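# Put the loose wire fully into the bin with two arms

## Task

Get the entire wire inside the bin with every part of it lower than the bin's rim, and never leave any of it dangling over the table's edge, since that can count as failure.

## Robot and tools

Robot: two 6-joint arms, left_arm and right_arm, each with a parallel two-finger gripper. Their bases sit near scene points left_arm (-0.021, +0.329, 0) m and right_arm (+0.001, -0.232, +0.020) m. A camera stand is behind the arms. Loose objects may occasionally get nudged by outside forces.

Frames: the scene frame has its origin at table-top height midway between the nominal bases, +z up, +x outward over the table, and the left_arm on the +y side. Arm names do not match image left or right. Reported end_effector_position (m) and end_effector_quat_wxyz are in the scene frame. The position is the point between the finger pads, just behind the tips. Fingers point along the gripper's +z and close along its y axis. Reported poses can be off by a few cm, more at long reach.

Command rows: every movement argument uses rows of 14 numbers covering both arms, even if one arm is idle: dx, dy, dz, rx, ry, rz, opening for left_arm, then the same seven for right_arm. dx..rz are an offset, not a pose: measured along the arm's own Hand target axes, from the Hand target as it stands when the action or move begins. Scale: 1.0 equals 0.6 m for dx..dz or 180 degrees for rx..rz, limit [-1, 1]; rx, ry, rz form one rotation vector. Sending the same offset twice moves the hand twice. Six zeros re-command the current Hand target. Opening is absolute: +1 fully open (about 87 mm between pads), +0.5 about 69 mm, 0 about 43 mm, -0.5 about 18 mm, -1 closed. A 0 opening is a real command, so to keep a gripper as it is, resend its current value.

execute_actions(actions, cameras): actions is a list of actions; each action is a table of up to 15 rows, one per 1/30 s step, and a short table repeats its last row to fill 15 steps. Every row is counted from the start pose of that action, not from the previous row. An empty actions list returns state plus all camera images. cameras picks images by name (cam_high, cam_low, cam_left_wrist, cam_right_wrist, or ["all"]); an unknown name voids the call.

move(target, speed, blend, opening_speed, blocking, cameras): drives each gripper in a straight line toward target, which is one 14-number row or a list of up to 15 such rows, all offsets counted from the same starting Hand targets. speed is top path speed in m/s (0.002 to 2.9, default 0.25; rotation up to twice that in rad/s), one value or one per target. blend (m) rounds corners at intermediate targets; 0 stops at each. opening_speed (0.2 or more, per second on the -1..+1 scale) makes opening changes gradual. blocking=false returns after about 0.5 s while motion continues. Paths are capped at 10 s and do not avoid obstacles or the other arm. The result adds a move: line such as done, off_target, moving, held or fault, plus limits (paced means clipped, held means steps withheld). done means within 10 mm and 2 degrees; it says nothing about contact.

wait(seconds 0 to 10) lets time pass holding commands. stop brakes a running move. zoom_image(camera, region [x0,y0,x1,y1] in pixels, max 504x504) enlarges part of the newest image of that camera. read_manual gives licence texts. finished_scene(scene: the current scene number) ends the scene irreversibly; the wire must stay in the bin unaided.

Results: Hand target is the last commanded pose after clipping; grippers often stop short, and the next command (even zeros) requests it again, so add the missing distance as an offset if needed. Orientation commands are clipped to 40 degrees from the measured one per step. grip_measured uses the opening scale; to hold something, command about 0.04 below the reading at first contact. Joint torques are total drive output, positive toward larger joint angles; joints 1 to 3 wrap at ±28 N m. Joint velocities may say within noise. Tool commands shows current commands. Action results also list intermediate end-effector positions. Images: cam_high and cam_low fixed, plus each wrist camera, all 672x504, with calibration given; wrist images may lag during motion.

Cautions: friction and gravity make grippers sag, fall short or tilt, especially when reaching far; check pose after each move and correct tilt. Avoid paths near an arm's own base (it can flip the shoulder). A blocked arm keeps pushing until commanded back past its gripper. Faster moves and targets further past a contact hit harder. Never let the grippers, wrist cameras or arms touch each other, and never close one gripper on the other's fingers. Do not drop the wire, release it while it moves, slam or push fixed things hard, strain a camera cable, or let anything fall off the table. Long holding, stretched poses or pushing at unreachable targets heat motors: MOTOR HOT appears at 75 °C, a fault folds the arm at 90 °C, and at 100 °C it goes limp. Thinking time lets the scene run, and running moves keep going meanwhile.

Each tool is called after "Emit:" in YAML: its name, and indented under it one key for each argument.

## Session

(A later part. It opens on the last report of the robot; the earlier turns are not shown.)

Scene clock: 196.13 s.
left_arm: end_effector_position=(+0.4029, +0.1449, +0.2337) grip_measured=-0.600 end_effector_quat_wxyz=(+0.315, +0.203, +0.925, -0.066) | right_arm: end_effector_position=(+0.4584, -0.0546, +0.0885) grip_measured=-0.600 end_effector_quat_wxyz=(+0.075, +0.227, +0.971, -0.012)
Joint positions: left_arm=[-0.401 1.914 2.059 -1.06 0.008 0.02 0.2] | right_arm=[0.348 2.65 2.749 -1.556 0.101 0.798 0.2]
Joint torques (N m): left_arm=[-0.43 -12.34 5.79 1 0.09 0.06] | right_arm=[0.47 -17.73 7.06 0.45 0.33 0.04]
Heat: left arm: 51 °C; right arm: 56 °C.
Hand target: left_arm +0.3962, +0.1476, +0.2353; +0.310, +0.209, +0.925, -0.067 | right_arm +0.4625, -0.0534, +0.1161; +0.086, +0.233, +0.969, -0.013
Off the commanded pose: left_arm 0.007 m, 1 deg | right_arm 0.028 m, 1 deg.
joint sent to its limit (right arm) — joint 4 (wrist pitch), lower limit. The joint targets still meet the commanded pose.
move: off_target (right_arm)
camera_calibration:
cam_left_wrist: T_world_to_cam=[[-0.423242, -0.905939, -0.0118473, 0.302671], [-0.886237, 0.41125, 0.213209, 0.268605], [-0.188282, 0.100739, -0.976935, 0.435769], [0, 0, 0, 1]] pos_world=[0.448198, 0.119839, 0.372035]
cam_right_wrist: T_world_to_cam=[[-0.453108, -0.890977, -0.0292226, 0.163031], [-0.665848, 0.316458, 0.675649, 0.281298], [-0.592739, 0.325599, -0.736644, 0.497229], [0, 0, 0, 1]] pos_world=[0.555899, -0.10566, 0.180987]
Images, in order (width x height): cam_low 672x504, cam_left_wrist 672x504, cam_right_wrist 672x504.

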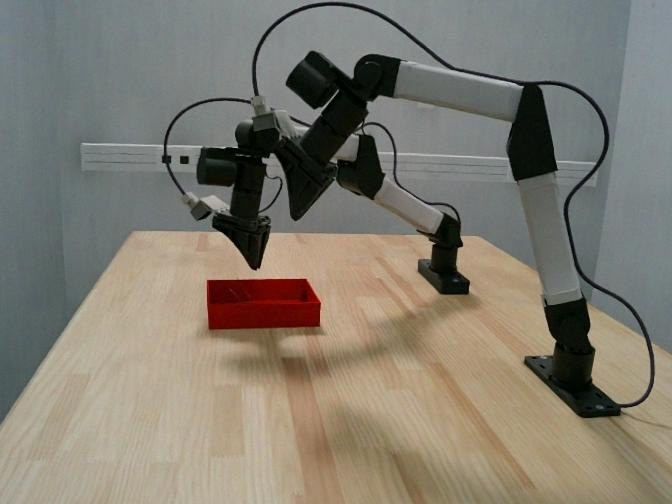

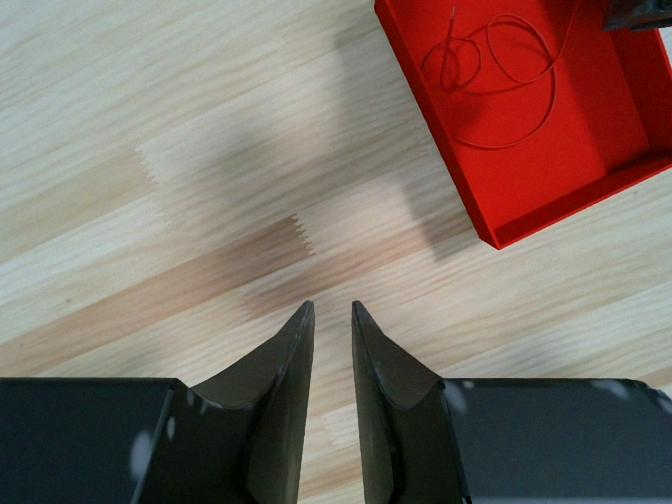

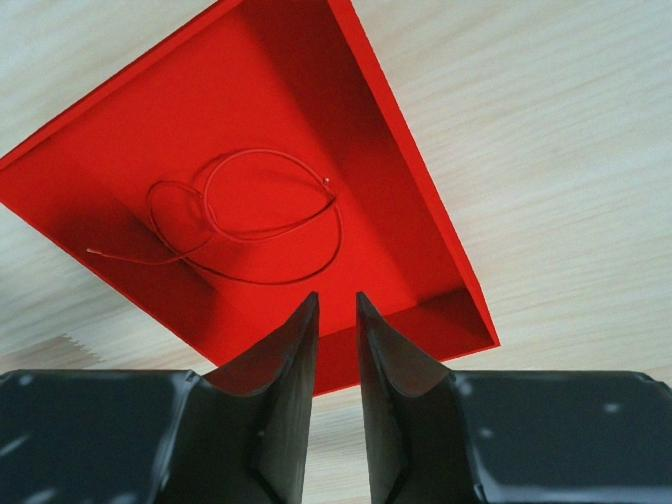

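Emit:
move:
  target: [0.23,0.105,-0.173,0,0,0,-0.6,0.136,0.069,0.003,-0.087,0,-0.4925,-0.1]
  speed: 0.35
  cameras: ["cam_low","cam_right_wrist","cam_left_wrist"]

Emit:
zoom_image:
  camera: "cam_right_wrist"
  region: [150, 50, 560, 360]

Scene clock: 242.43 s.
left_arm: end_effector_position=(+0.2739, +0.2771, +0.2383) grip_measured=-0.600 end_effector_quat_wxyz=(+0.317, +0.205, +0.924, -0.065) | right_arm: end_effector_position=(+0.4051, +0.0147, +0.0767) grip_measured=-0.100 end_effector_quat_wxyz=(+0.044, -0.514, +0.855, +0.042)
Joint positions: left_arm=[-0.09 1.3 1.443 -1.079 0.196 0.275 0.2] | right_arm=[0.563 2.551 2.506 -1.436 -0.083 -0.519 0.45]
Joint torques (N m): left_arm=[-0.16 -5.57 5.6 0.96 0.17 0.06] | right_arm=[0.01 -18.7 4.6 0.74 -0.1 -0.21]
Heat: left arm: 51 °C; right arm: 78 °C. Fold the right arm in close to its base, or ease its load, before you think long.
Hand target: left_arm +0.2672, +0.2785, +0.2356; +0.310, +0.209, +0.925, -0.067 | right_arm +0.4099, +0.0201, +0.1008; +0.080, -0.521, +0.849, +0.050
Off the commanded pose: left_arm 0.007 m, 1 deg | right_arm 0.025 m, 4 deg.
MOTOR HOT: joint 2 (shoulder) of the right arm reports 78 °C; the controller's stop level is 90 °C. To cool a motor, set the load down, stop pushing, or move to a pose that needs little force.
move: off_target (right_arm)
camera_calibration:
cam_left_wrist: T_world_to_cam=[[-0.426869, -0.904168, -0.0162134, 0.369455], [-0.885585, 0.414331, 0.209928, 0.0986567], [-0.183093, 0.10397, -0.977582, 0.400428], [0, 0, 0, 1]] pos_world=[0.318393, 0.25154, 0.376731]
cam_right_wrist: T_world_to_cam=[[0.876726, -0.478913, -0.0446542, -0.343356], [-0.315321, -0.642375, 0.698518, 0.102237], [-0.363214, -0.598328, -0.714198, 0.353268], [0, 0, 0, 1]] pos_world=[0.461578, 0.112607, 0.165556]
Images, in order (width x height): cam_low 672x504, cam_left_wrist 672x504, cam_right_wrist 672x504.

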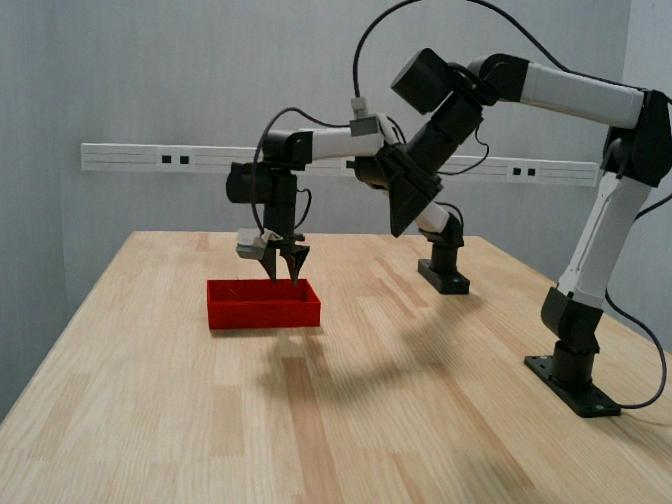

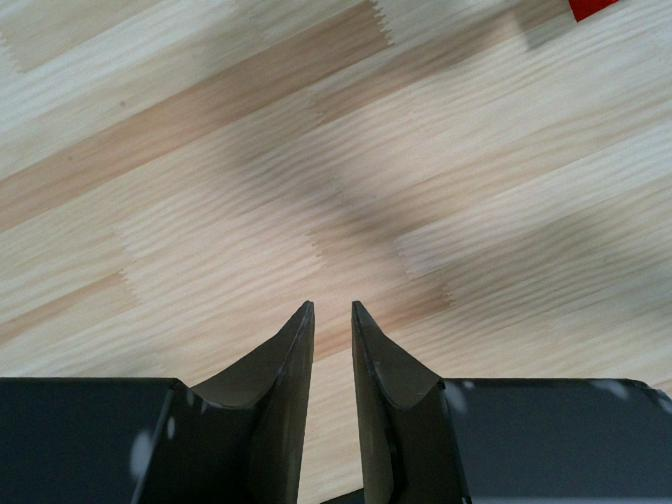

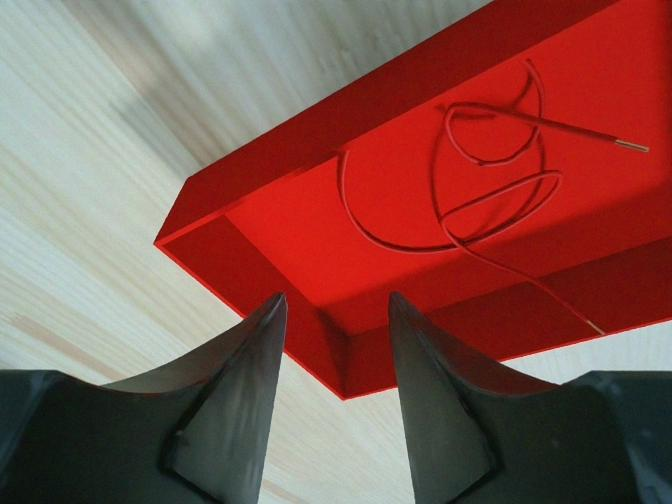

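Scaled by 1.229 from the camera's 672x504 image, which has a finer 960x720 frame.

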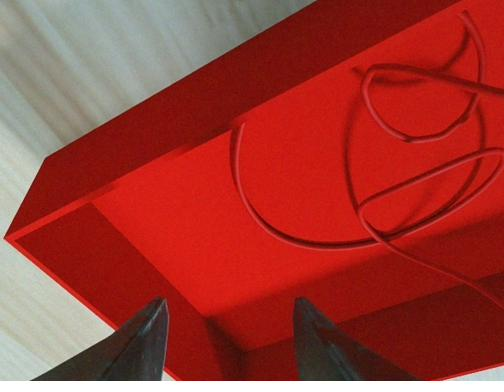

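Emit:
move:
  target:
    - [0,0,0,0,0,0,-0.6,-0.015,0,-0.08,0,0,0,-0.1]
    - [0,0,0,0,0,0,-0.6,0.305,0.027,-0.29,0,-0.1,0,-0.1]
  speed: 0.35
  blend: [0.03,0]

Scene clock: 247.30 s.
left_arm: end_effector_position=(+0.2739, +0.2771, +0.2383) grip_measured=-0.600 end_effector_quat_wxyz=(+0.317, +0.205, +0.924, -0.065) | right_arm: end_effector_position=(+0.2994, -0.1641, +0.2384) grip_measured=-0.100 end_effector_quat_wxyz=(+0.209, -0.501, +0.831, +0.124)
Joint positions: left_arm=[-0.09 1.3 1.443 -1.079 0.196 0.275 0.2] | right_arm=[0.101 1.57 1.678 -1.39 -0.402 -0.928 0.45]
Joint torques (N m): left_arm=[-0.14 -5.59 5.6 0.96 0.17 0.06] | right_arm=[-0.27 -5.97 4.59 0.95 -0.25 -0.21]
Heat: left arm: 49 °C; right arm: 78 °C. Fold the right arm in close to its base, or ease its load, before you think long.
Hand target: left_arm +0.2672, +0.2785, +0.2356; +0.310, +0.209, +0.925, -0.067 | right_arm +0.2994, -0.1621, +0.2372; +0.212, -0.506, +0.826, +0.131
Off the commanded pose: left_arm 0.007 m, 1 deg | right_arm 0.002 m, 1 deg.
MOTOR HOT: still on. Joint 2 (shoulder) of the right arm reports 78 °C.
move: done; blend cut to 0.0244 m at target 1

Emit:
move:
  target: [0,0,0,0,0,0,-0.6,-0.157,-0.0365,0.366,-0.0434,0.1303,-0.1447,-0.1]
  speed: 0.35
  cameras: ["cam_low","cam_right_wrist"]

Scene clock: 266.93 s.
left_arm: end_effector_position=(+0.2739, +0.2771, +0.2383) grip_measured=-0.600 end_effector_quat_wxyz=(+0.317, +0.205, +0.924, -0.065) | right_arm: end_effector_position=(+0.3996, -0.0022, +0.0907) grip_measured=-0.100 end_effector_quat_wxyz=(-0.032, +0.703, -0.709, -0.034)
Joint positions: left_arm=[-0.09 1.3 1.443 -1.079 0.196 0.275 0.2] | right_arm=[0.57 2.434 2.346 -1.434 -0.081 -0.993 0.45]
Joint torques (N m): left_arm=[-0.14 -5.57 5.6 0.96 0.17 0.06] | right_arm=[-0.54 -10.95 7.86 0.34 0.11 -0.23]
Heat: left arm: 44 °C; right arm: 62 °C.
Hand target: left_arm +0.2672, +0.2785, +0.2356; +0.310, +0.209, +0.925, -0.067 | right_arm +0.4042, -0.0040, +0.0904; -0.031, +0.707, -0.706, -0.030
Off the commanded pose: left_arm 0.007 m, 1 deg | right_arm 0.005 m, 1 deg.
MOTOR HOT: cleared for the motors of the right arm.
move: done
camera_calibration:
cam_right_wrist: T_world_to_cam=[[0.999538, -0.0222094, -0.0207295, -0.396265], [-0.000624851, -0.697216, 0.716861, -0.0477002], [-0.030374, -0.716517, -0.696908, 0.216274], [0, 0, 0, 1]] pos_world=[0.402621, 0.112906, 0.176703]
Images, in order (width x height): cam_low 672x504, cam_right_wrist 672x504.

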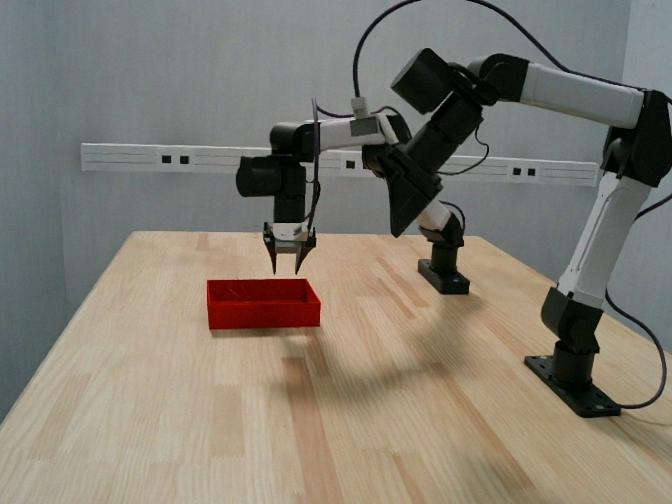

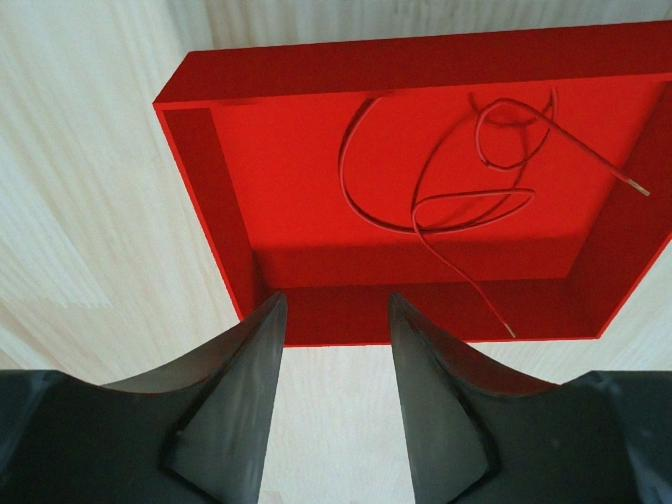

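Emit:
move:
  target:
    - [0,0,0,0,0,0,-0.6,0.0115,0,0.13,0,0,0,-0.1]
    - [0,0,0,0,0,0,-0.6,0.0115,0,0.13,0,0,0,-1]
    - [0,0,0,0,0,0,-0.6,0,-0.02,0.02,0,0,0,-1]
  speed: [0.08,0.08,0.08]
  opening_speed: 1.2
  cameras: ["cam_low","cam_right_wrist","cam_left_wrist"]

Emit:
zoom_image:
  camera: "cam_low"
  region: [180, 200, 380, 340]

Scene clock: 275.00 s.
left_arm: end_effector_position=(+0.2739, +0.2771, +0.2383) grip_measured=-0.600 end_effector_quat_wxyz=(+0.317, +0.205, +0.924, -0.065) | right_arm: end_effector_position=(+0.4116, -0.0009, +0.0768) grip_measured=-1.000 end_effector_quat_wxyz=(-0.030, +0.704, -0.709, -0.034)
Joint positions: left_arm=[-0.09 1.3 1.443 -1.079 0.196 0.275 0.2] | right_arm=[0.56 2.509 2.427 -1.446 -0.08 -1.005 0]
Joint torques (N m): left_arm=[-0.14 -5.57 5.6 0.96 0.17 0.06] | right_arm=[-0.39 -11.69 7.76 0.31 0.04 -0.23]
Heat: left arm: 42 °C; right arm: 60 °C.
Hand target: left_arm +0.2672, +0.2785, +0.2356; +0.310, +0.209, +0.925, -0.067 | right_arm +0.4162, -0.0029, +0.0784; -0.031, +0.707, -0.706, -0.030
Off the commanded pose: left_arm 0.007 m, 1 deg | right_arm 0.005 m, 1 deg.
move: done
camera_calibration:
cam_left_wrist: T_world_to_cam=[[-0.426869, -0.904168, -0.0162134, 0.369455], [-0.885585, 0.414331, 0.209928, 0.0986567], [-0.183093, 0.10397, -0.977582, 0.400428], [0, 0, 0, 1]] pos_world=[0.318393, 0.25154, 0.376731]
cam_right_wrist: T_world_to_cam=[[0.999491, -0.0215976, -0.023478, -0.40822], [0.00189508, -0.694467, 0.719522, -0.0380578], [-0.0318446, -0.7192, -0.694073, 0.208354], [0, 0, 0, 1]] pos_world=[0.414719, 0.114602, 0.162412]
Images, in order (width x height): cam_low 672x504, cam_left_wrist 672x504, cam_right_wrist 672x504.

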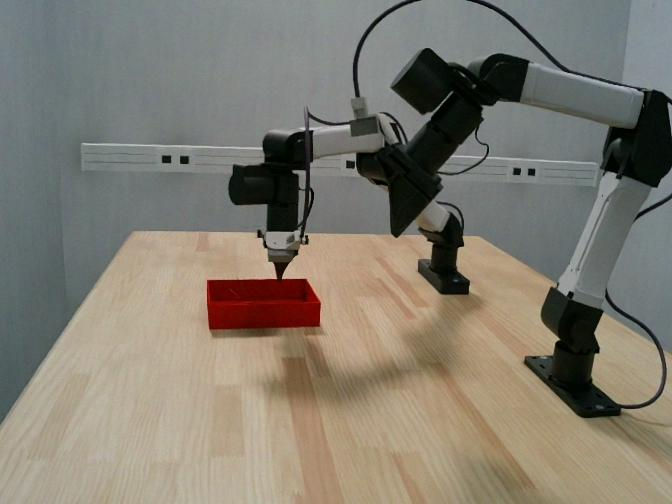

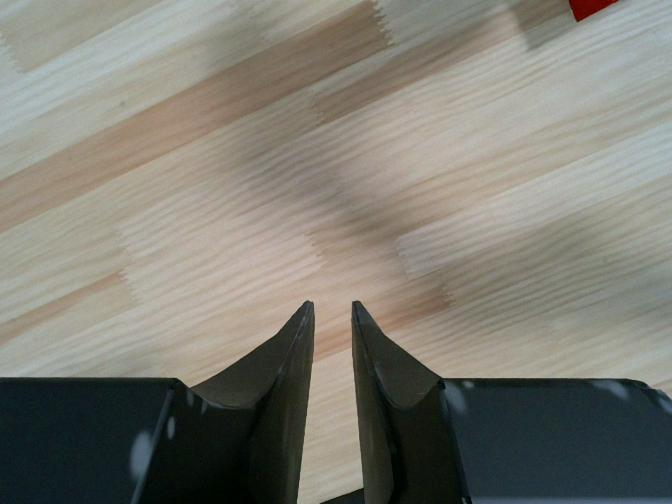

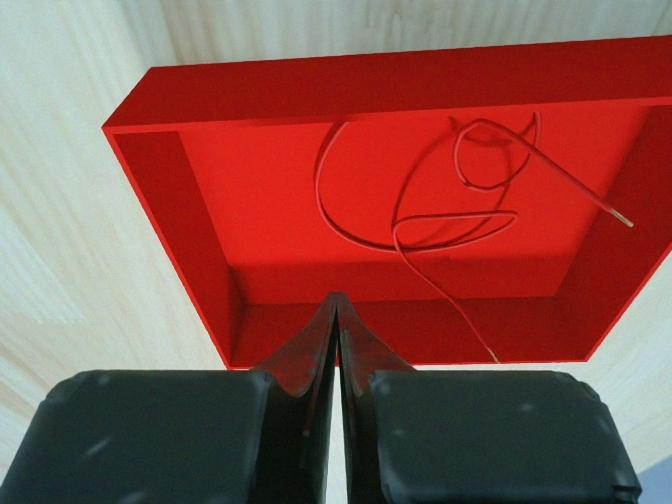

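Scaled by 2.520 from the camera's 672x504 image, which has a finer 960x720 frame.

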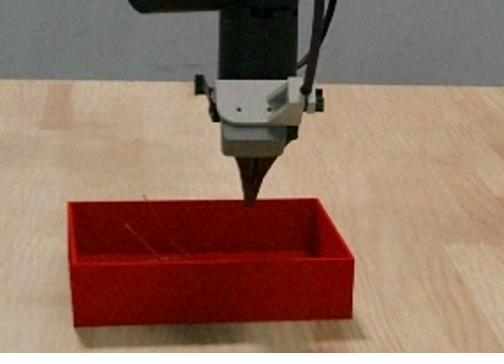

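Emit:
move:
  target:
    - [0,0,0,0,0,0,-0.6,0.0108,0.0227,0.09,0,0,0,-0.1]
    - [0,0,0,0,0,0,-0.6,0.0108,0.0227,0.126,0,0,0,-0.1]
  speed: [0.1,0.05]
  opening_speed: 1.2

Emit:
move:
  target: [0,0,0,0,0,0,-0.6,0,0,0.002,0,0,0,-1]
  opening_speed: 1.2
  cameras: ["cam_low","cam_right_wrist"]

Scene clock: 280.07 s.
left_arm: end_effector_position=(+0.2739, +0.2771, +0.2383) grip_measured=-0.600 end_effector_quat_wxyz=(+0.317, +0.205, +0.924, -0.065) | right_arm: end_effector_position=(+0.3929, -0.0098, +0.0088) grip_measured=-0.100 end_effector_quat_wxyz=(-0.004, +0.707, -0.707, -0.034)
Joint positions: left_arm=[-0.09 1.3 1.443 -1.079 0.196 0.275 0.2] | right_arm=[0.57 2.458 2.058 -1.178 -0.068 -1.005 0.45]
Joint torques (N m): left_arm=[-0.16 -5.57 5.6 0.97 0.17 0.06] | right_arm=[-0.01 -12.86 3.19 1.08 -0.02 -0.06]
Heat: left arm: 42 °C; right arm: 60 °C.
Hand target: left_arm +0.2672, +0.2785, +0.2356; +0.310, +0.209, +0.925, -0.067 | right_arm +0.4027, -0.0028, +0.0026; -0.031, +0.707, -0.706, -0.030
Off the commanded pose: left_arm 0.007 m, 1 deg | right_arm 0.014 m, 3 deg.
move: off_target (right_arm)

Scene clock: 281.03 s.
left_arm: end_effector_position=(+0.2739, +0.2771, +0.2383) grip_measured=-0.600 end_effector_quat_wxyz=(+0.317, +0.205, +0.924, -0.065) | right_arm: end_effector_position=(+0.4020, -0.0069, +0.0082) grip_measured=-0.975 end_effector_quat_wxyz=(-0.021, +0.707, -0.707, -0.023)
Joint positions: left_arm=[-0.09 1.3 1.443 -1.079 0.196 0.275 0.2] | right_arm=[0.57 2.458 2.058 -1.14 -0.055 -1.004 0.012]
Joint torques (N m): left_arm=[-0.14 -5.57 5.6 0.96 0.17 0.06] | right_arm=[0.18 -12.7 3.08 0.84 -0.11 -0.11]
Heat: left arm: 41 °C; right arm: 60 °C.
Hand target: left_arm +0.2672, +0.2785, +0.2356; +0.310, +0.209, +0.925, -0.067 | right_arm +0.4027, -0.0027, +0.0015; -0.031, +0.707, -0.706, -0.030
Off the commanded pose: left_arm 0.007 m, 1 deg | right_arm 0.008 m, 1 deg.
move: done
camera_calibration:
cam_right_wrist: T_world_to_cam=[[0.999691, -0.014378, -0.0203011, -0.40048], [0.00530687, -0.674021, 0.738693, 0.00574805], [-0.0243043, -0.738573, -0.673736, 0.1528], [0, 0, 0, 1]] pos_world=[0.404039, 0.11097, 0.0905703]
Images, in order (width x height): cam_low 672x504, cam_right_wrist 672x504.

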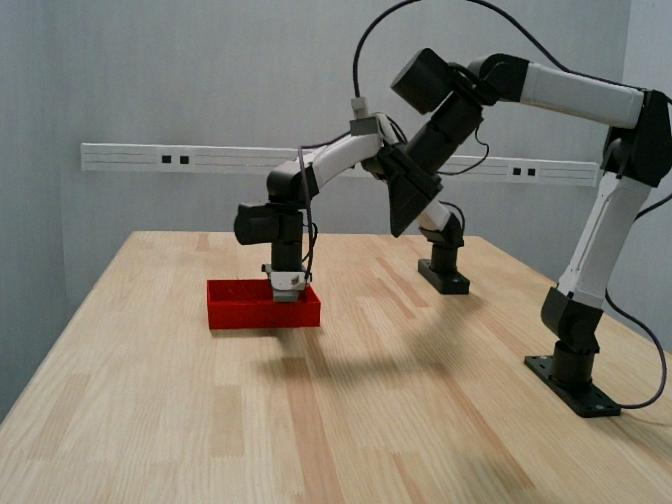

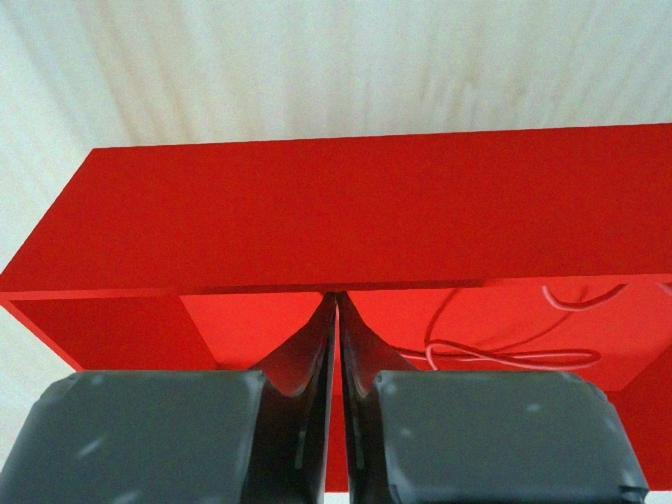

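Emit:
move:
  target:
    - [0,0,0,0,0,0,-0.6,-0.0145,-0.0167,-0.166,0,0,0,-1]
    - [0,0,0,0,0,0,-0.6,-0.016,-0.1,-0.183,0,0,0,-1]
  speed: 0.12
  blend: [0.02,0]
  cameras: ["cam_low","cam_right_wrist","cam_high"]

Emit:
zoom_image:
  camera: "cam_low"
  region: [180, 200, 380, 340]

Scene clock: 285.73 s.
left_arm: end_effector_position=(+0.2739, +0.2771, +0.2383) grip_measured=-0.600 end_effector_quat_wxyz=(+0.317, +0.205, +0.924, -0.065) | right_arm: end_effector_position=(+0.4612, -0.0055, +0.1117) grip_measured=-0.975 end_effector_quat_wxyz=(-0.103, +0.704, -0.703, -0.001)
Joint positions: left_arm=[-0.09 1.3 1.443 -1.079 0.196 0.275 0.2] | right_arm=[0.51 2.649 2.834 -1.556 -0.059 -1.059 0.012]
Joint torques (N m): left_arm=[-0.14 -5.57 5.6 0.96 0.17 0.06] | right_arm=[-0.01 -11.97 7.51 0.66 -0.09 -0.18]
Heat: left arm: 41 °C; right arm: 60 °C.
Hand target: left_arm +0.2672, +0.2785, +0.2356; +0.310, +0.209, +0.925, -0.067 | right_arm +0.4625, -0.0026, +0.1117; -0.031, +0.707, -0.706, -0.030
Off the commanded pose: left_arm 0.007 m, 1 deg | right_arm 0.003 m, 9 deg.
joint sent to its limit (right arm) — joint 4 (wrist pitch), lower limit. The joint targets are off in orientation, not in position.
move: off_target (right_arm)
camera_calibration:
cam_right_wrist: T_world_to_cam=[[0.991781, -0.022808, 0.125899, -0.47028], [-0.102042, -0.734623, 0.670758, -0.0132348], [0.0771898, -0.678092, -0.730913, 0.184808], [0, 0, 0, 1]] pos_world=[0.450799, 0.104868, 0.203164]
Images, in order (width x height): cam_high 672x504, cam_low 672x504, cam_right_wrist 672x504.

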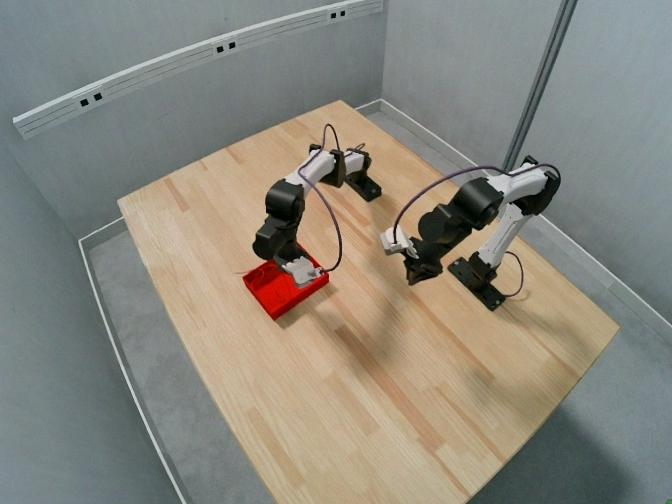

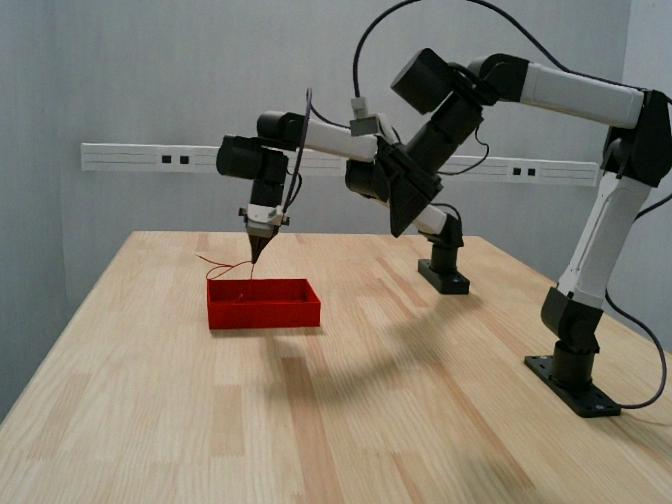

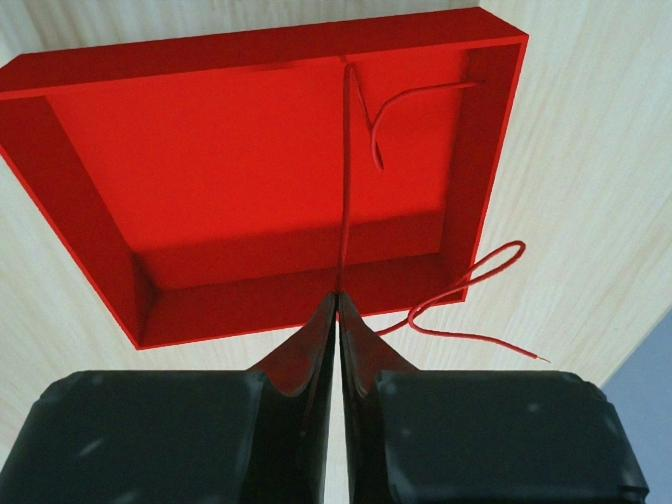

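Scaled by 2.520 from the camera's 672x504 image, which has a finer 960x720 frame.

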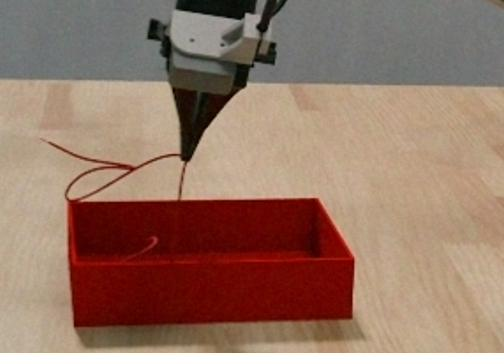

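Emit:
move:
  target:
    - [0,0,0,0,0,0,-0.6,-0.071,0.033,0.006,0,0,0,-1]
    - [0,0,0,0,0,0,-0.6,-0.059,0.033,0.135,0,0,0,-1]
  speed: 0.12
  blend: [0.02,0]
  cameras: ["cam_low","cam_right_wrist","cam_high"]

Emit:
zoom_image:
  camera: "cam_low"
  region: [180, 200, 380, 340]

Emit:
zoom_image:
  camera: "cam_high"
  region: [220, 220, 350, 330]

Scene clock: 292.13 s.
left_arm: end_effector_position=(+0.2739, +0.2771, +0.2383) grip_measured=-0.600 end_effector_quat_wxyz=(+0.317, +0.205, +0.924, -0.065) | right_arm: end_effector_position=(+0.4361, +0.0327, +0.0319) grip_measured=-0.975 end_effector_quat_wxyz=(-0.040, +0.713, -0.699, -0.022)
Joint positions: left_arm=[-0.09 1.3 1.443 -1.079 0.196 0.275 0.2] | right_arm=[0.597 2.816 2.842 -1.526 -0.059 -0.995 0.012]
Joint torques (N m): left_arm=[-0.14 -5.57 5.6 0.96 0.17 0.06] | right_arm=[0.08 -13.35 7.41 0.66 -0.07 0.02]
Heat: left arm: 40 °C; right arm: 60 °C.
Hand target: left_arm +0.2672, +0.2785, +0.2356; +0.310, +0.209, +0.925, -0.067 | right_arm +0.4428, +0.0397, +0.0340; -0.031, +0.707, -0.706, -0.030
Off the commanded pose: left_arm 0.007 m, 1 deg | right_arm 0.010 m, 2 deg.
elbow stopped short (right arm): the move would have taken joint 3 (elbow) straighter than the controller allows.
move: done
camera_calibration:
cam_right_wrist: T_world_to_cam=[[0.999941, 0.00506922, 0.00958417, -0.435162], [-0.00340049, -0.692738, 0.721182, 0.0197415], [0.0102951, -0.721172, -0.69268, 0.183744], [0, 0, 0, 1]] pos_world=[0.433312, 0.148393, 0.117209]
Images, in order (width x height): cam_high 672x504, cam_low 672x504, cam_right_wrist 672x504.

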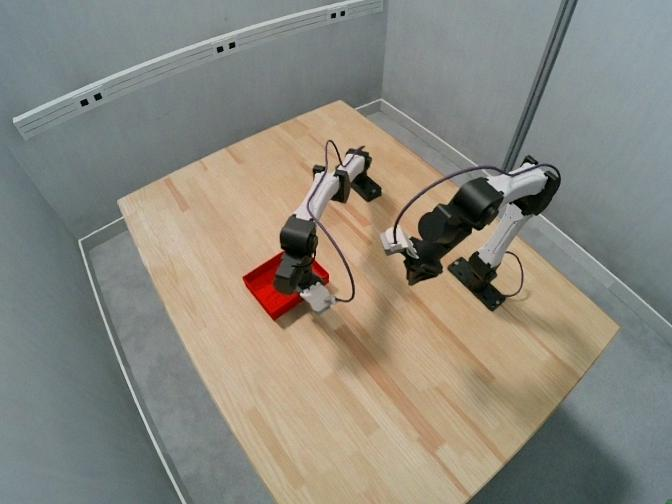

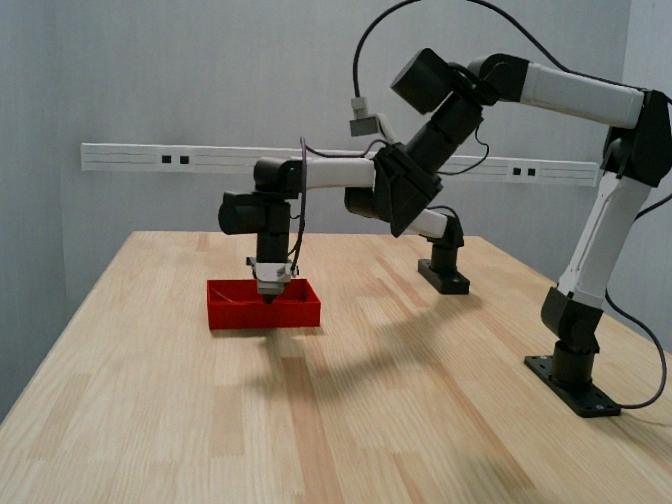

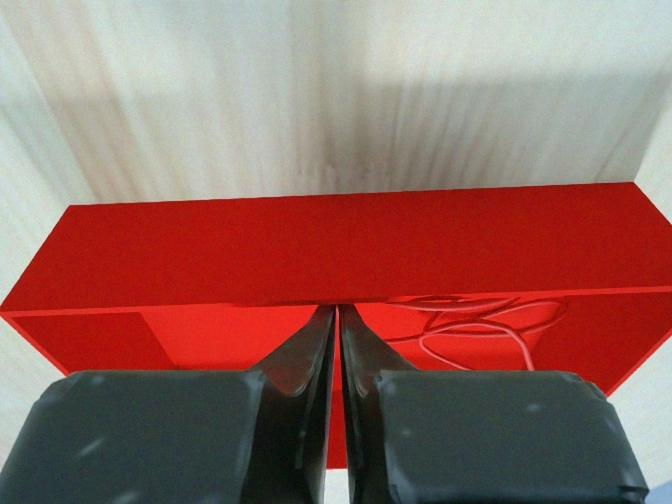

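Scaled by 2.520 from the camera's 672x504 image, which has a finer 960x720 frame.

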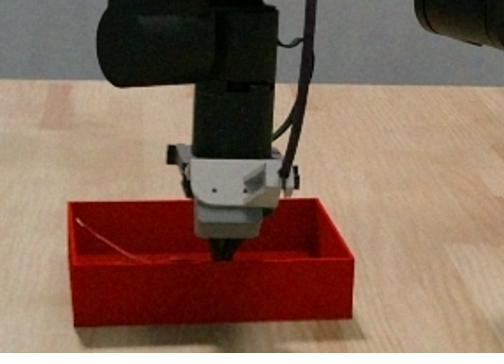

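Scaled by 3.877 from the camera's 672x504 image, which has a finer 960x720 frame.

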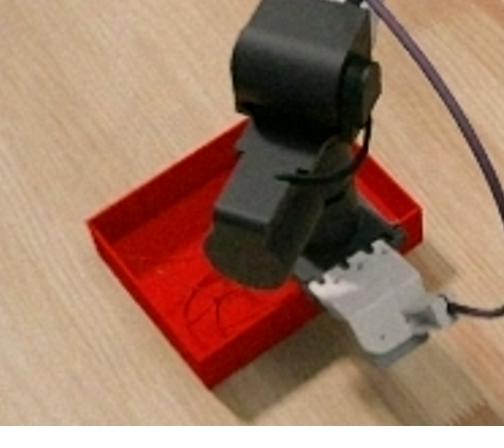

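Emit:
move:
  target:
    - [0,0,0,0,0,0,-0.6,0.0,0,0.02,0,0,0,-1]
    - [0,0,0,0,0,0,-0.6,0.0,0,0.02,0,0,0,-0.6]
    - [0,0,0,0,0,0,-0.6,-0.0145,0,-0.166,0,0,0,-0.6]
    - [0,0,0,0,0,0,-0.6,0.286,0.233,-0.36,0,-0.1,0,-0.6]
  speed: [0.08,0.1,0.1,0.3]
  opening_speed: 0.8
  blend: [0,0,0.02,0]
  cameras: ["all"]

Emit:
zoom_image:
  camera: "cam_low"
  region: [180, 230, 380, 340]

Emit:
zoom_image:
  camera: "cam_high"
  region: [220, 220, 350, 330]

Scene clock: 301.10 s.
left_arm: end_effector_position=(+0.2739, +0.2771, +0.2383) grip_measured=-0.600 end_effector_quat_wxyz=(+0.317, +0.205, +0.924, -0.065) | right_arm: end_effector_position=(+0.3057, -0.1534, +0.2319) grip_measured=-0.600 end_effector_quat_wxyz=(-0.153, +0.685, -0.703, -0.119)
Joint positions: left_arm=[-0.09 1.3 1.443 -1.079 0.196 0.275 0.2] | right_arm=[0.173 1.705 1.823 -1.565 -0.371 -1.352 0.2]
Joint torques (N m): left_arm=[-0.14 -5.57 5.6 0.96 0.17 0.06] | right_arm=[0.13 -7.75 4.3 0.59 -0.28 -0.22]
Heat: left arm: 39 °C; right arm: 61 °C.
Hand target: left_arm +0.2672, +0.2785, +0.2356; +0.310, +0.209, +0.925, -0.067 | right_arm +0.3030, -0.1502, +0.2342; -0.141, +0.693, -0.693, -0.140
Off the commanded pose: left_arm 0.007 m, 1 deg | right_arm 0.005 m, 3 deg.
elbow stopped short (right arm): the move would have taken joint 3 (elbow) straighter than the controller allows.
joint sent to its limit (right arm) — joint 4 (wrist pitch), lower limit. The joint targets are off in orientation, not in position.
move: off_target (right_arm)
camera_calibration:
cam_left_wrist: T_world_to_cam=[[-0.426869, -0.904168, -0.0162134, 0.369455], [-0.885585, 0.414331, 0.209928, 0.0986567], [-0.183093, 0.10397, -0.977582, 0.400428], [0, 0, 0, 1]] pos_world=[0.318393, 0.25154, 0.376731]
cam_right_wrist: T_world_to_cam=[[0.998857, -0.0427096, 0.0214778, -0.315573], [-0.0477672, -0.87359, 0.484312, -0.213107], [-0.00192201, -0.484784, -0.874632, 0.271595], [0, 0, 0, 1]] pos_world=[0.305554, -0.0679818, 0.347533]

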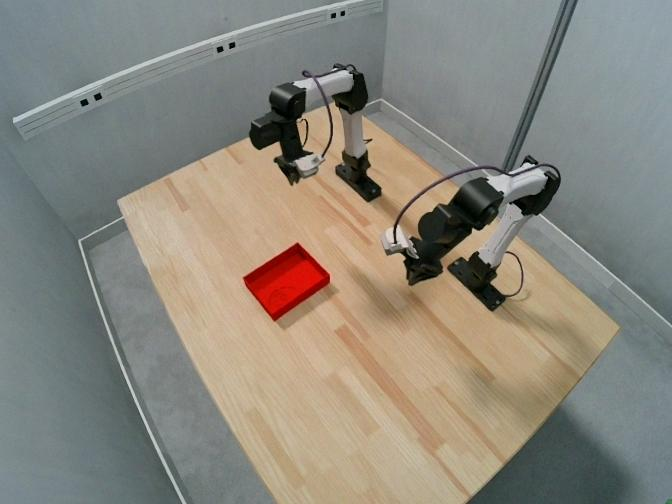

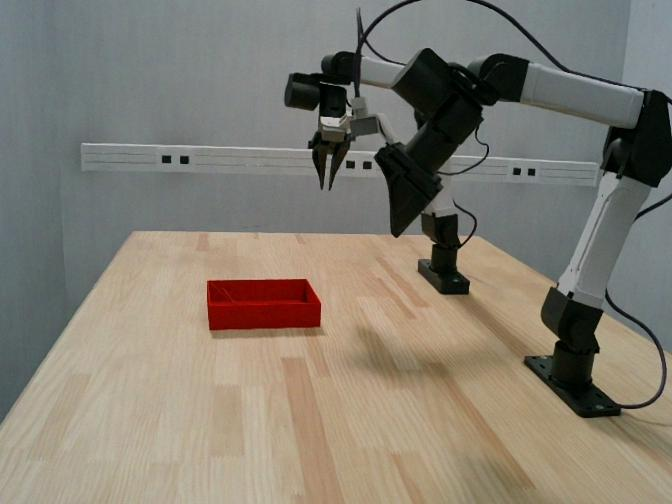

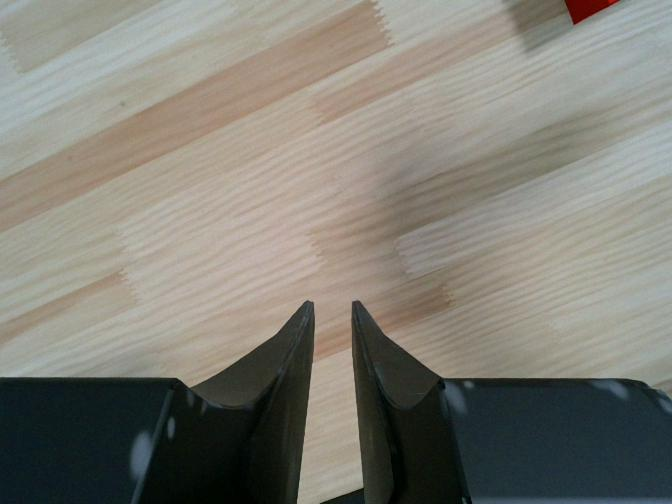

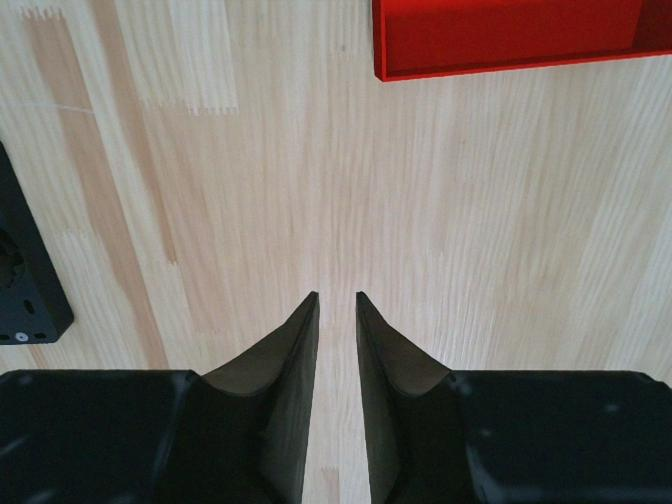

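Scaled by 2.520 from the camera's 672x504 image, which has a finer 960x720 frame.

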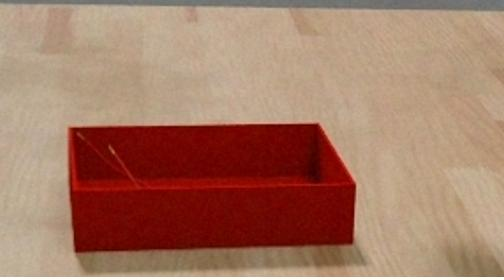

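Scaled by 3.877 from the camera's 672x504 image, which has a finer 960x720 frame.

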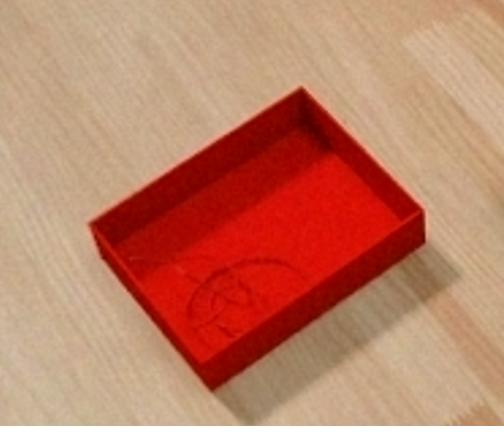

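Emit:
move:
  target: [0,0,0,0,0,0,-0.6,-0.134,-0.183,0.238,0,0.1,0,-0.3]
  speed: 0.35
  cameras: ["cam_low","cam_right_wrist"]

Emit:
zoom_image:
  camera: "cam_right_wrist"
  region: [250, 20, 660, 340]

Scene clock: 311.53 s.
left_arm: end_effector_position=(+0.2739, +0.2771, +0.2383) grip_measured=-0.600 end_effector_quat_wxyz=(+0.317, +0.205, +0.924, -0.065) | right_arm: end_effector_position=(+0.4100, -0.0185, +0.1270) grip_measured=-0.300 end_effector_quat_wxyz=(-0.048, +0.714, -0.698, -0.028)
Joint positions: left_arm=[-0.09 1.3 1.443 -1.079 0.196 0.275 0.2] | right_arm=[0.532 2.434 2.495 -1.554 -0.08 -1.061 0.35]
Joint torques (N m): left_arm=[-0.16 -5.57 5.6 0.96 0.17 0.06] | right_arm=[-0.44 -12.52 7.32 0.38 0.08 0.04]
Heat: left arm: 39 °C; right arm: 57 °C.
Hand target: left_arm +0.2672, +0.2785, +0.2356; +0.310, +0.209, +0.925, -0.067 | right_arm +0.4127, -0.0203, +0.1343; -0.031, +0.707, -0.706, -0.030
Off the commanded pose: left_arm 0.007 m, 1 deg | right_arm 0.008 m, 2 deg.
joint sent to its limit (right arm) — joint 4 (wrist pitch), lower limit. The joint targets are off in orientation, not in position.
move: done
camera_calibration:
cam_right_wrist: T_world_to_cam=[[0.999921, 0.00642092, 0.0108313, -0.409921], [-0.00312437, -0.706784, 0.707423, -0.0830106], [0.0121977, -0.707401, -0.706707, 0.214239], [0, 0, 0, 1]] pos_world=[0.407016, 0.0955142, 0.214568]
Images, in order (width x height): cam_low 672x504, cam_right_wrist 672x504.

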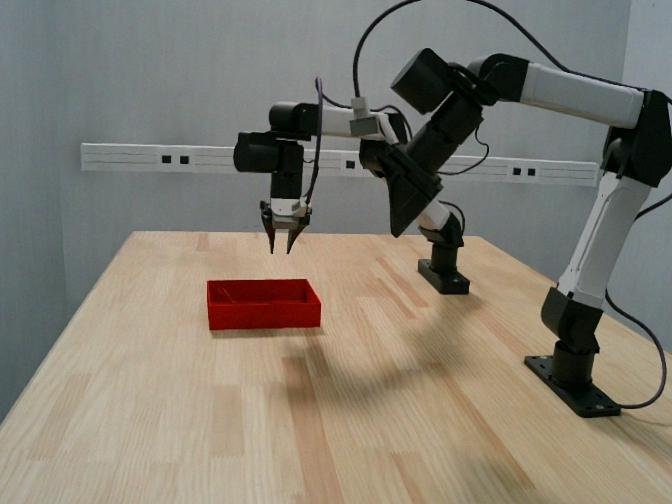

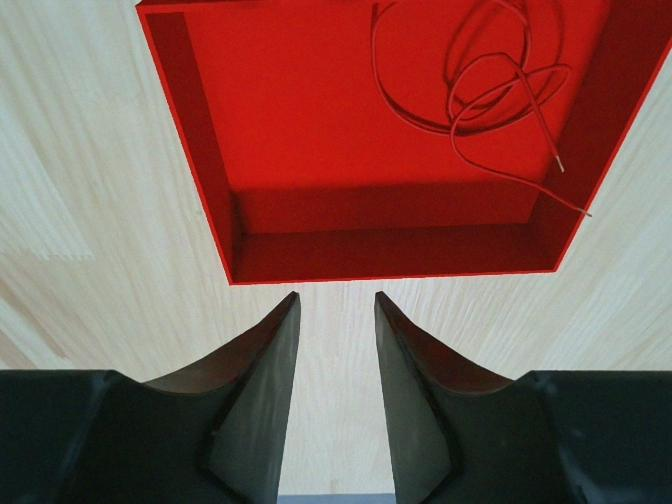

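Scaled by 1.229 from the camera's 672x504 image, which has a finer 960x720 frame.

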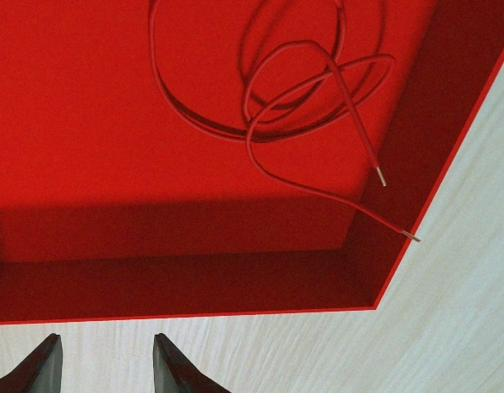

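Emit:
move:
  target: [0,0,0,0,0,0,-0.6,0.03,-0.1705,0.081,0.171,-0.0996,0.544,0]
  speed: 0.5
  cameras: ["cam_low","cam_right_wrist"]

Emit:
zoom_image:
  camera: "cam_right_wrist"
  region: [180, 150, 500, 390]

Emit:
zoom_image:
  camera: "cam_low"
  region: [180, 200, 380, 340]

Scene clock: 340.47 s.
left_arm: end_effector_position=(+0.2739, +0.2771, +0.2383) grip_measured=-0.600 end_effector_quat_wxyz=(+0.317, +0.205, +0.924, -0.065) | right_arm: end_effector_position=(+0.5070, -0.0341, +0.0855) grip_measured=+0.000 end_effector_quat_wxyz=(+0.245, +0.089, +0.965, -0.028)
Joint positions: left_arm=[-0.09 1.3 1.443 -1.079 0.196 0.275 0.2] | right_arm=[0.428 2.454 2.318 -1.02 0.285 0.548 0.5]
Joint torques (N m): left_arm=[-0.14 -5.59 5.6 0.96 0.17 0.06] | right_arm=[-0.14 -12.22 6.79 1.38 0.4 0.04]
Heat: left arm: 37 °C; right arm: 58 °C.
Hand target: left_arm +0.2672, +0.2785, +0.2356; +0.310, +0.209, +0.925, -0.067 | right_arm +0.5152, -0.0339, +0.0843; +0.257, +0.101, +0.961, -0.027
Off the commanded pose: left_arm 0.007 m, 1 deg | right_arm 0.008 m, 2 deg.
move: done
camera_calibration:
cam_right_wrist: T_world_to_cam=[[-0.191442, -0.981432, -0.011895, 0.0659925], [-0.90671, 0.172201, 0.384999, 0.451249], [-0.375802, 0.0844904, -0.92284, 0.414817], [0, 0, 0, 1]] pos_world=[0.577675, -0.0479863, 0.209864]
Images, in order (width x height): cam_low 672x504, cam_right_wrist 672x504.

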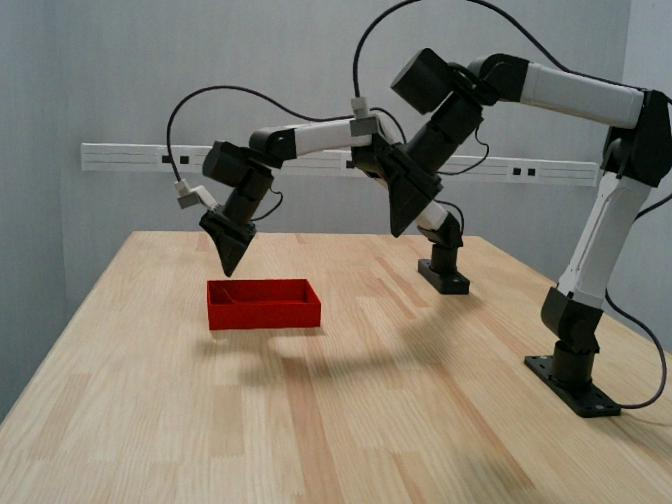

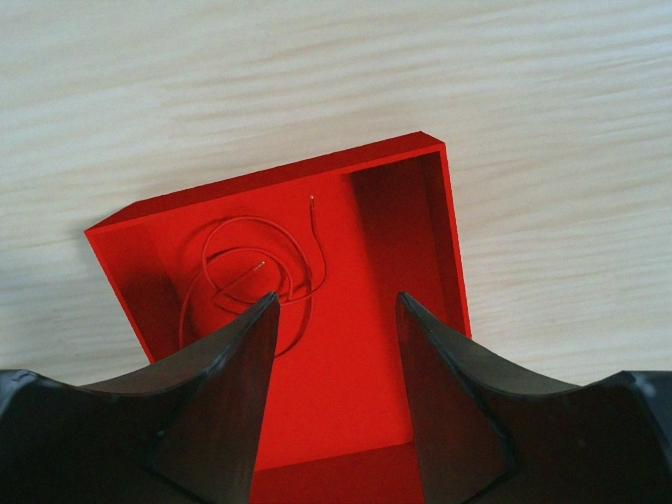

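Scaled by 1.575 from the camera's 672x504 image, which has a finer 960x720 frame.

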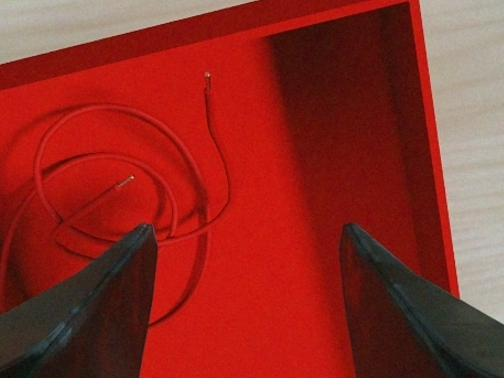

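Scaled by 2.520 from the camera's 672x504 image, which has a finer 960x720 frame.

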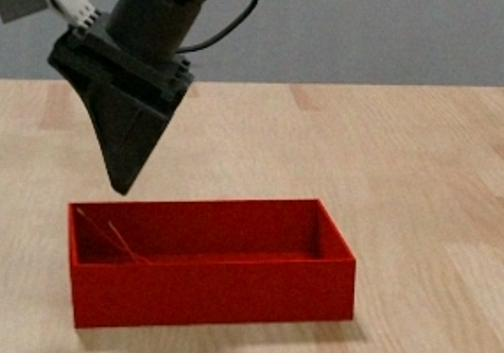

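Emit:
move:
  target:
    - [0,0,0,0,0,0,-0.6,0.0345,0.0143,0.0705,0,0,0,0]
    - [0,0,0,0,0,0,-0.6,0.0345,0.0143,0.0705,0,0,0,-1]
  speed: 0.1
  opening_speed: 1.2
  cameras: ["cam_low","cam_right_wrist"]

Emit:
zoom_image:
  camera: "cam_right_wrist"
  region: [180, 150, 500, 390]

Scene clock: 348.60 s.
left_arm: end_effector_position=(+0.2739, +0.2771, +0.2383) grip_measured=-0.600 end_effector_quat_wxyz=(+0.317, +0.205, +0.924, -0.065) | right_arm: end_effector_position=(+0.5168, -0.0301, +0.0406) grip_measured=-0.977 end_effector_quat_wxyz=(+0.248, +0.095, +0.964, -0.027)
Joint positions: left_arm=[-0.09 1.3 1.443 -1.079 0.196 0.275 0.2] | right_arm=[0.428 2.503 2.228 -0.876 0.289 0.558 0.012]
Joint torques (N m): left_arm=[-0.14 -5.57 5.61 0.96 0.18 0.06] | right_arm=[0.76 -12.96 5.42 1.39 0.4 0.04]
Heat: left arm: 37 °C; right arm: 60 °C.
Hand target: left_arm +0.2672, +0.2785, +0.2356; +0.310, +0.209, +0.925, -0.067 | right_arm +0.5200, -0.0262, +0.0373; +0.257, +0.101, +0.961, -0.027
Off the commanded pose: left_arm 0.007 m, 1 deg | right_arm 0.006 m, 1 deg.
move: done
camera_calibration:
cam_right_wrist: T_world_to_cam=[[-0.201457, -0.97936, -0.0164105, 0.0766349], [-0.907594, 0.180342, 0.379144, 0.477711], [-0.368359, 0.0912754, -0.925192, 0.373241], [0, 0, 0, 1]] pos_world=[0.586493, -0.0451658, 0.165456]
Images, in order (width x height): cam_low 672x504, cam_right_wrist 672x504.

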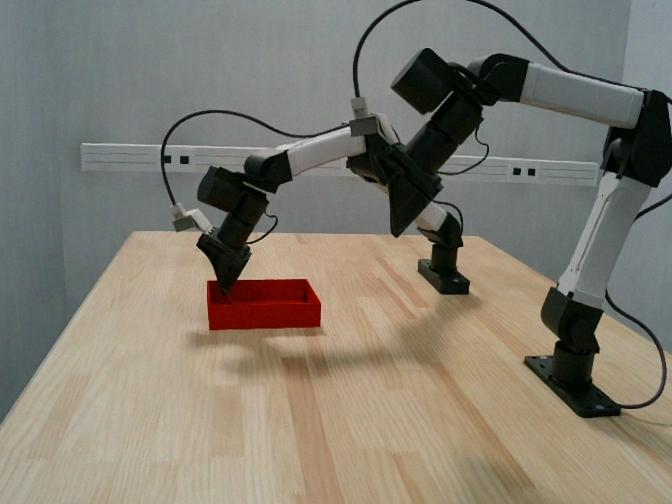

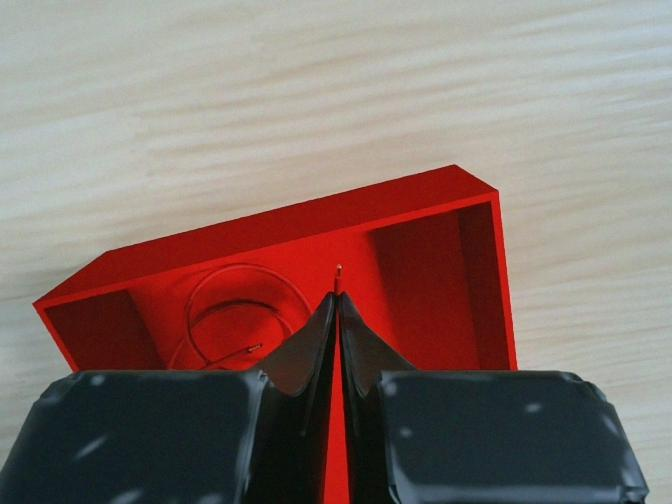

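Scaled by 1.575 from the camera's 672x504 image, which has a finer 960x720 frame.

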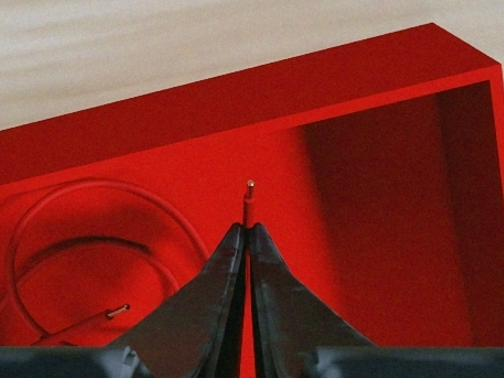

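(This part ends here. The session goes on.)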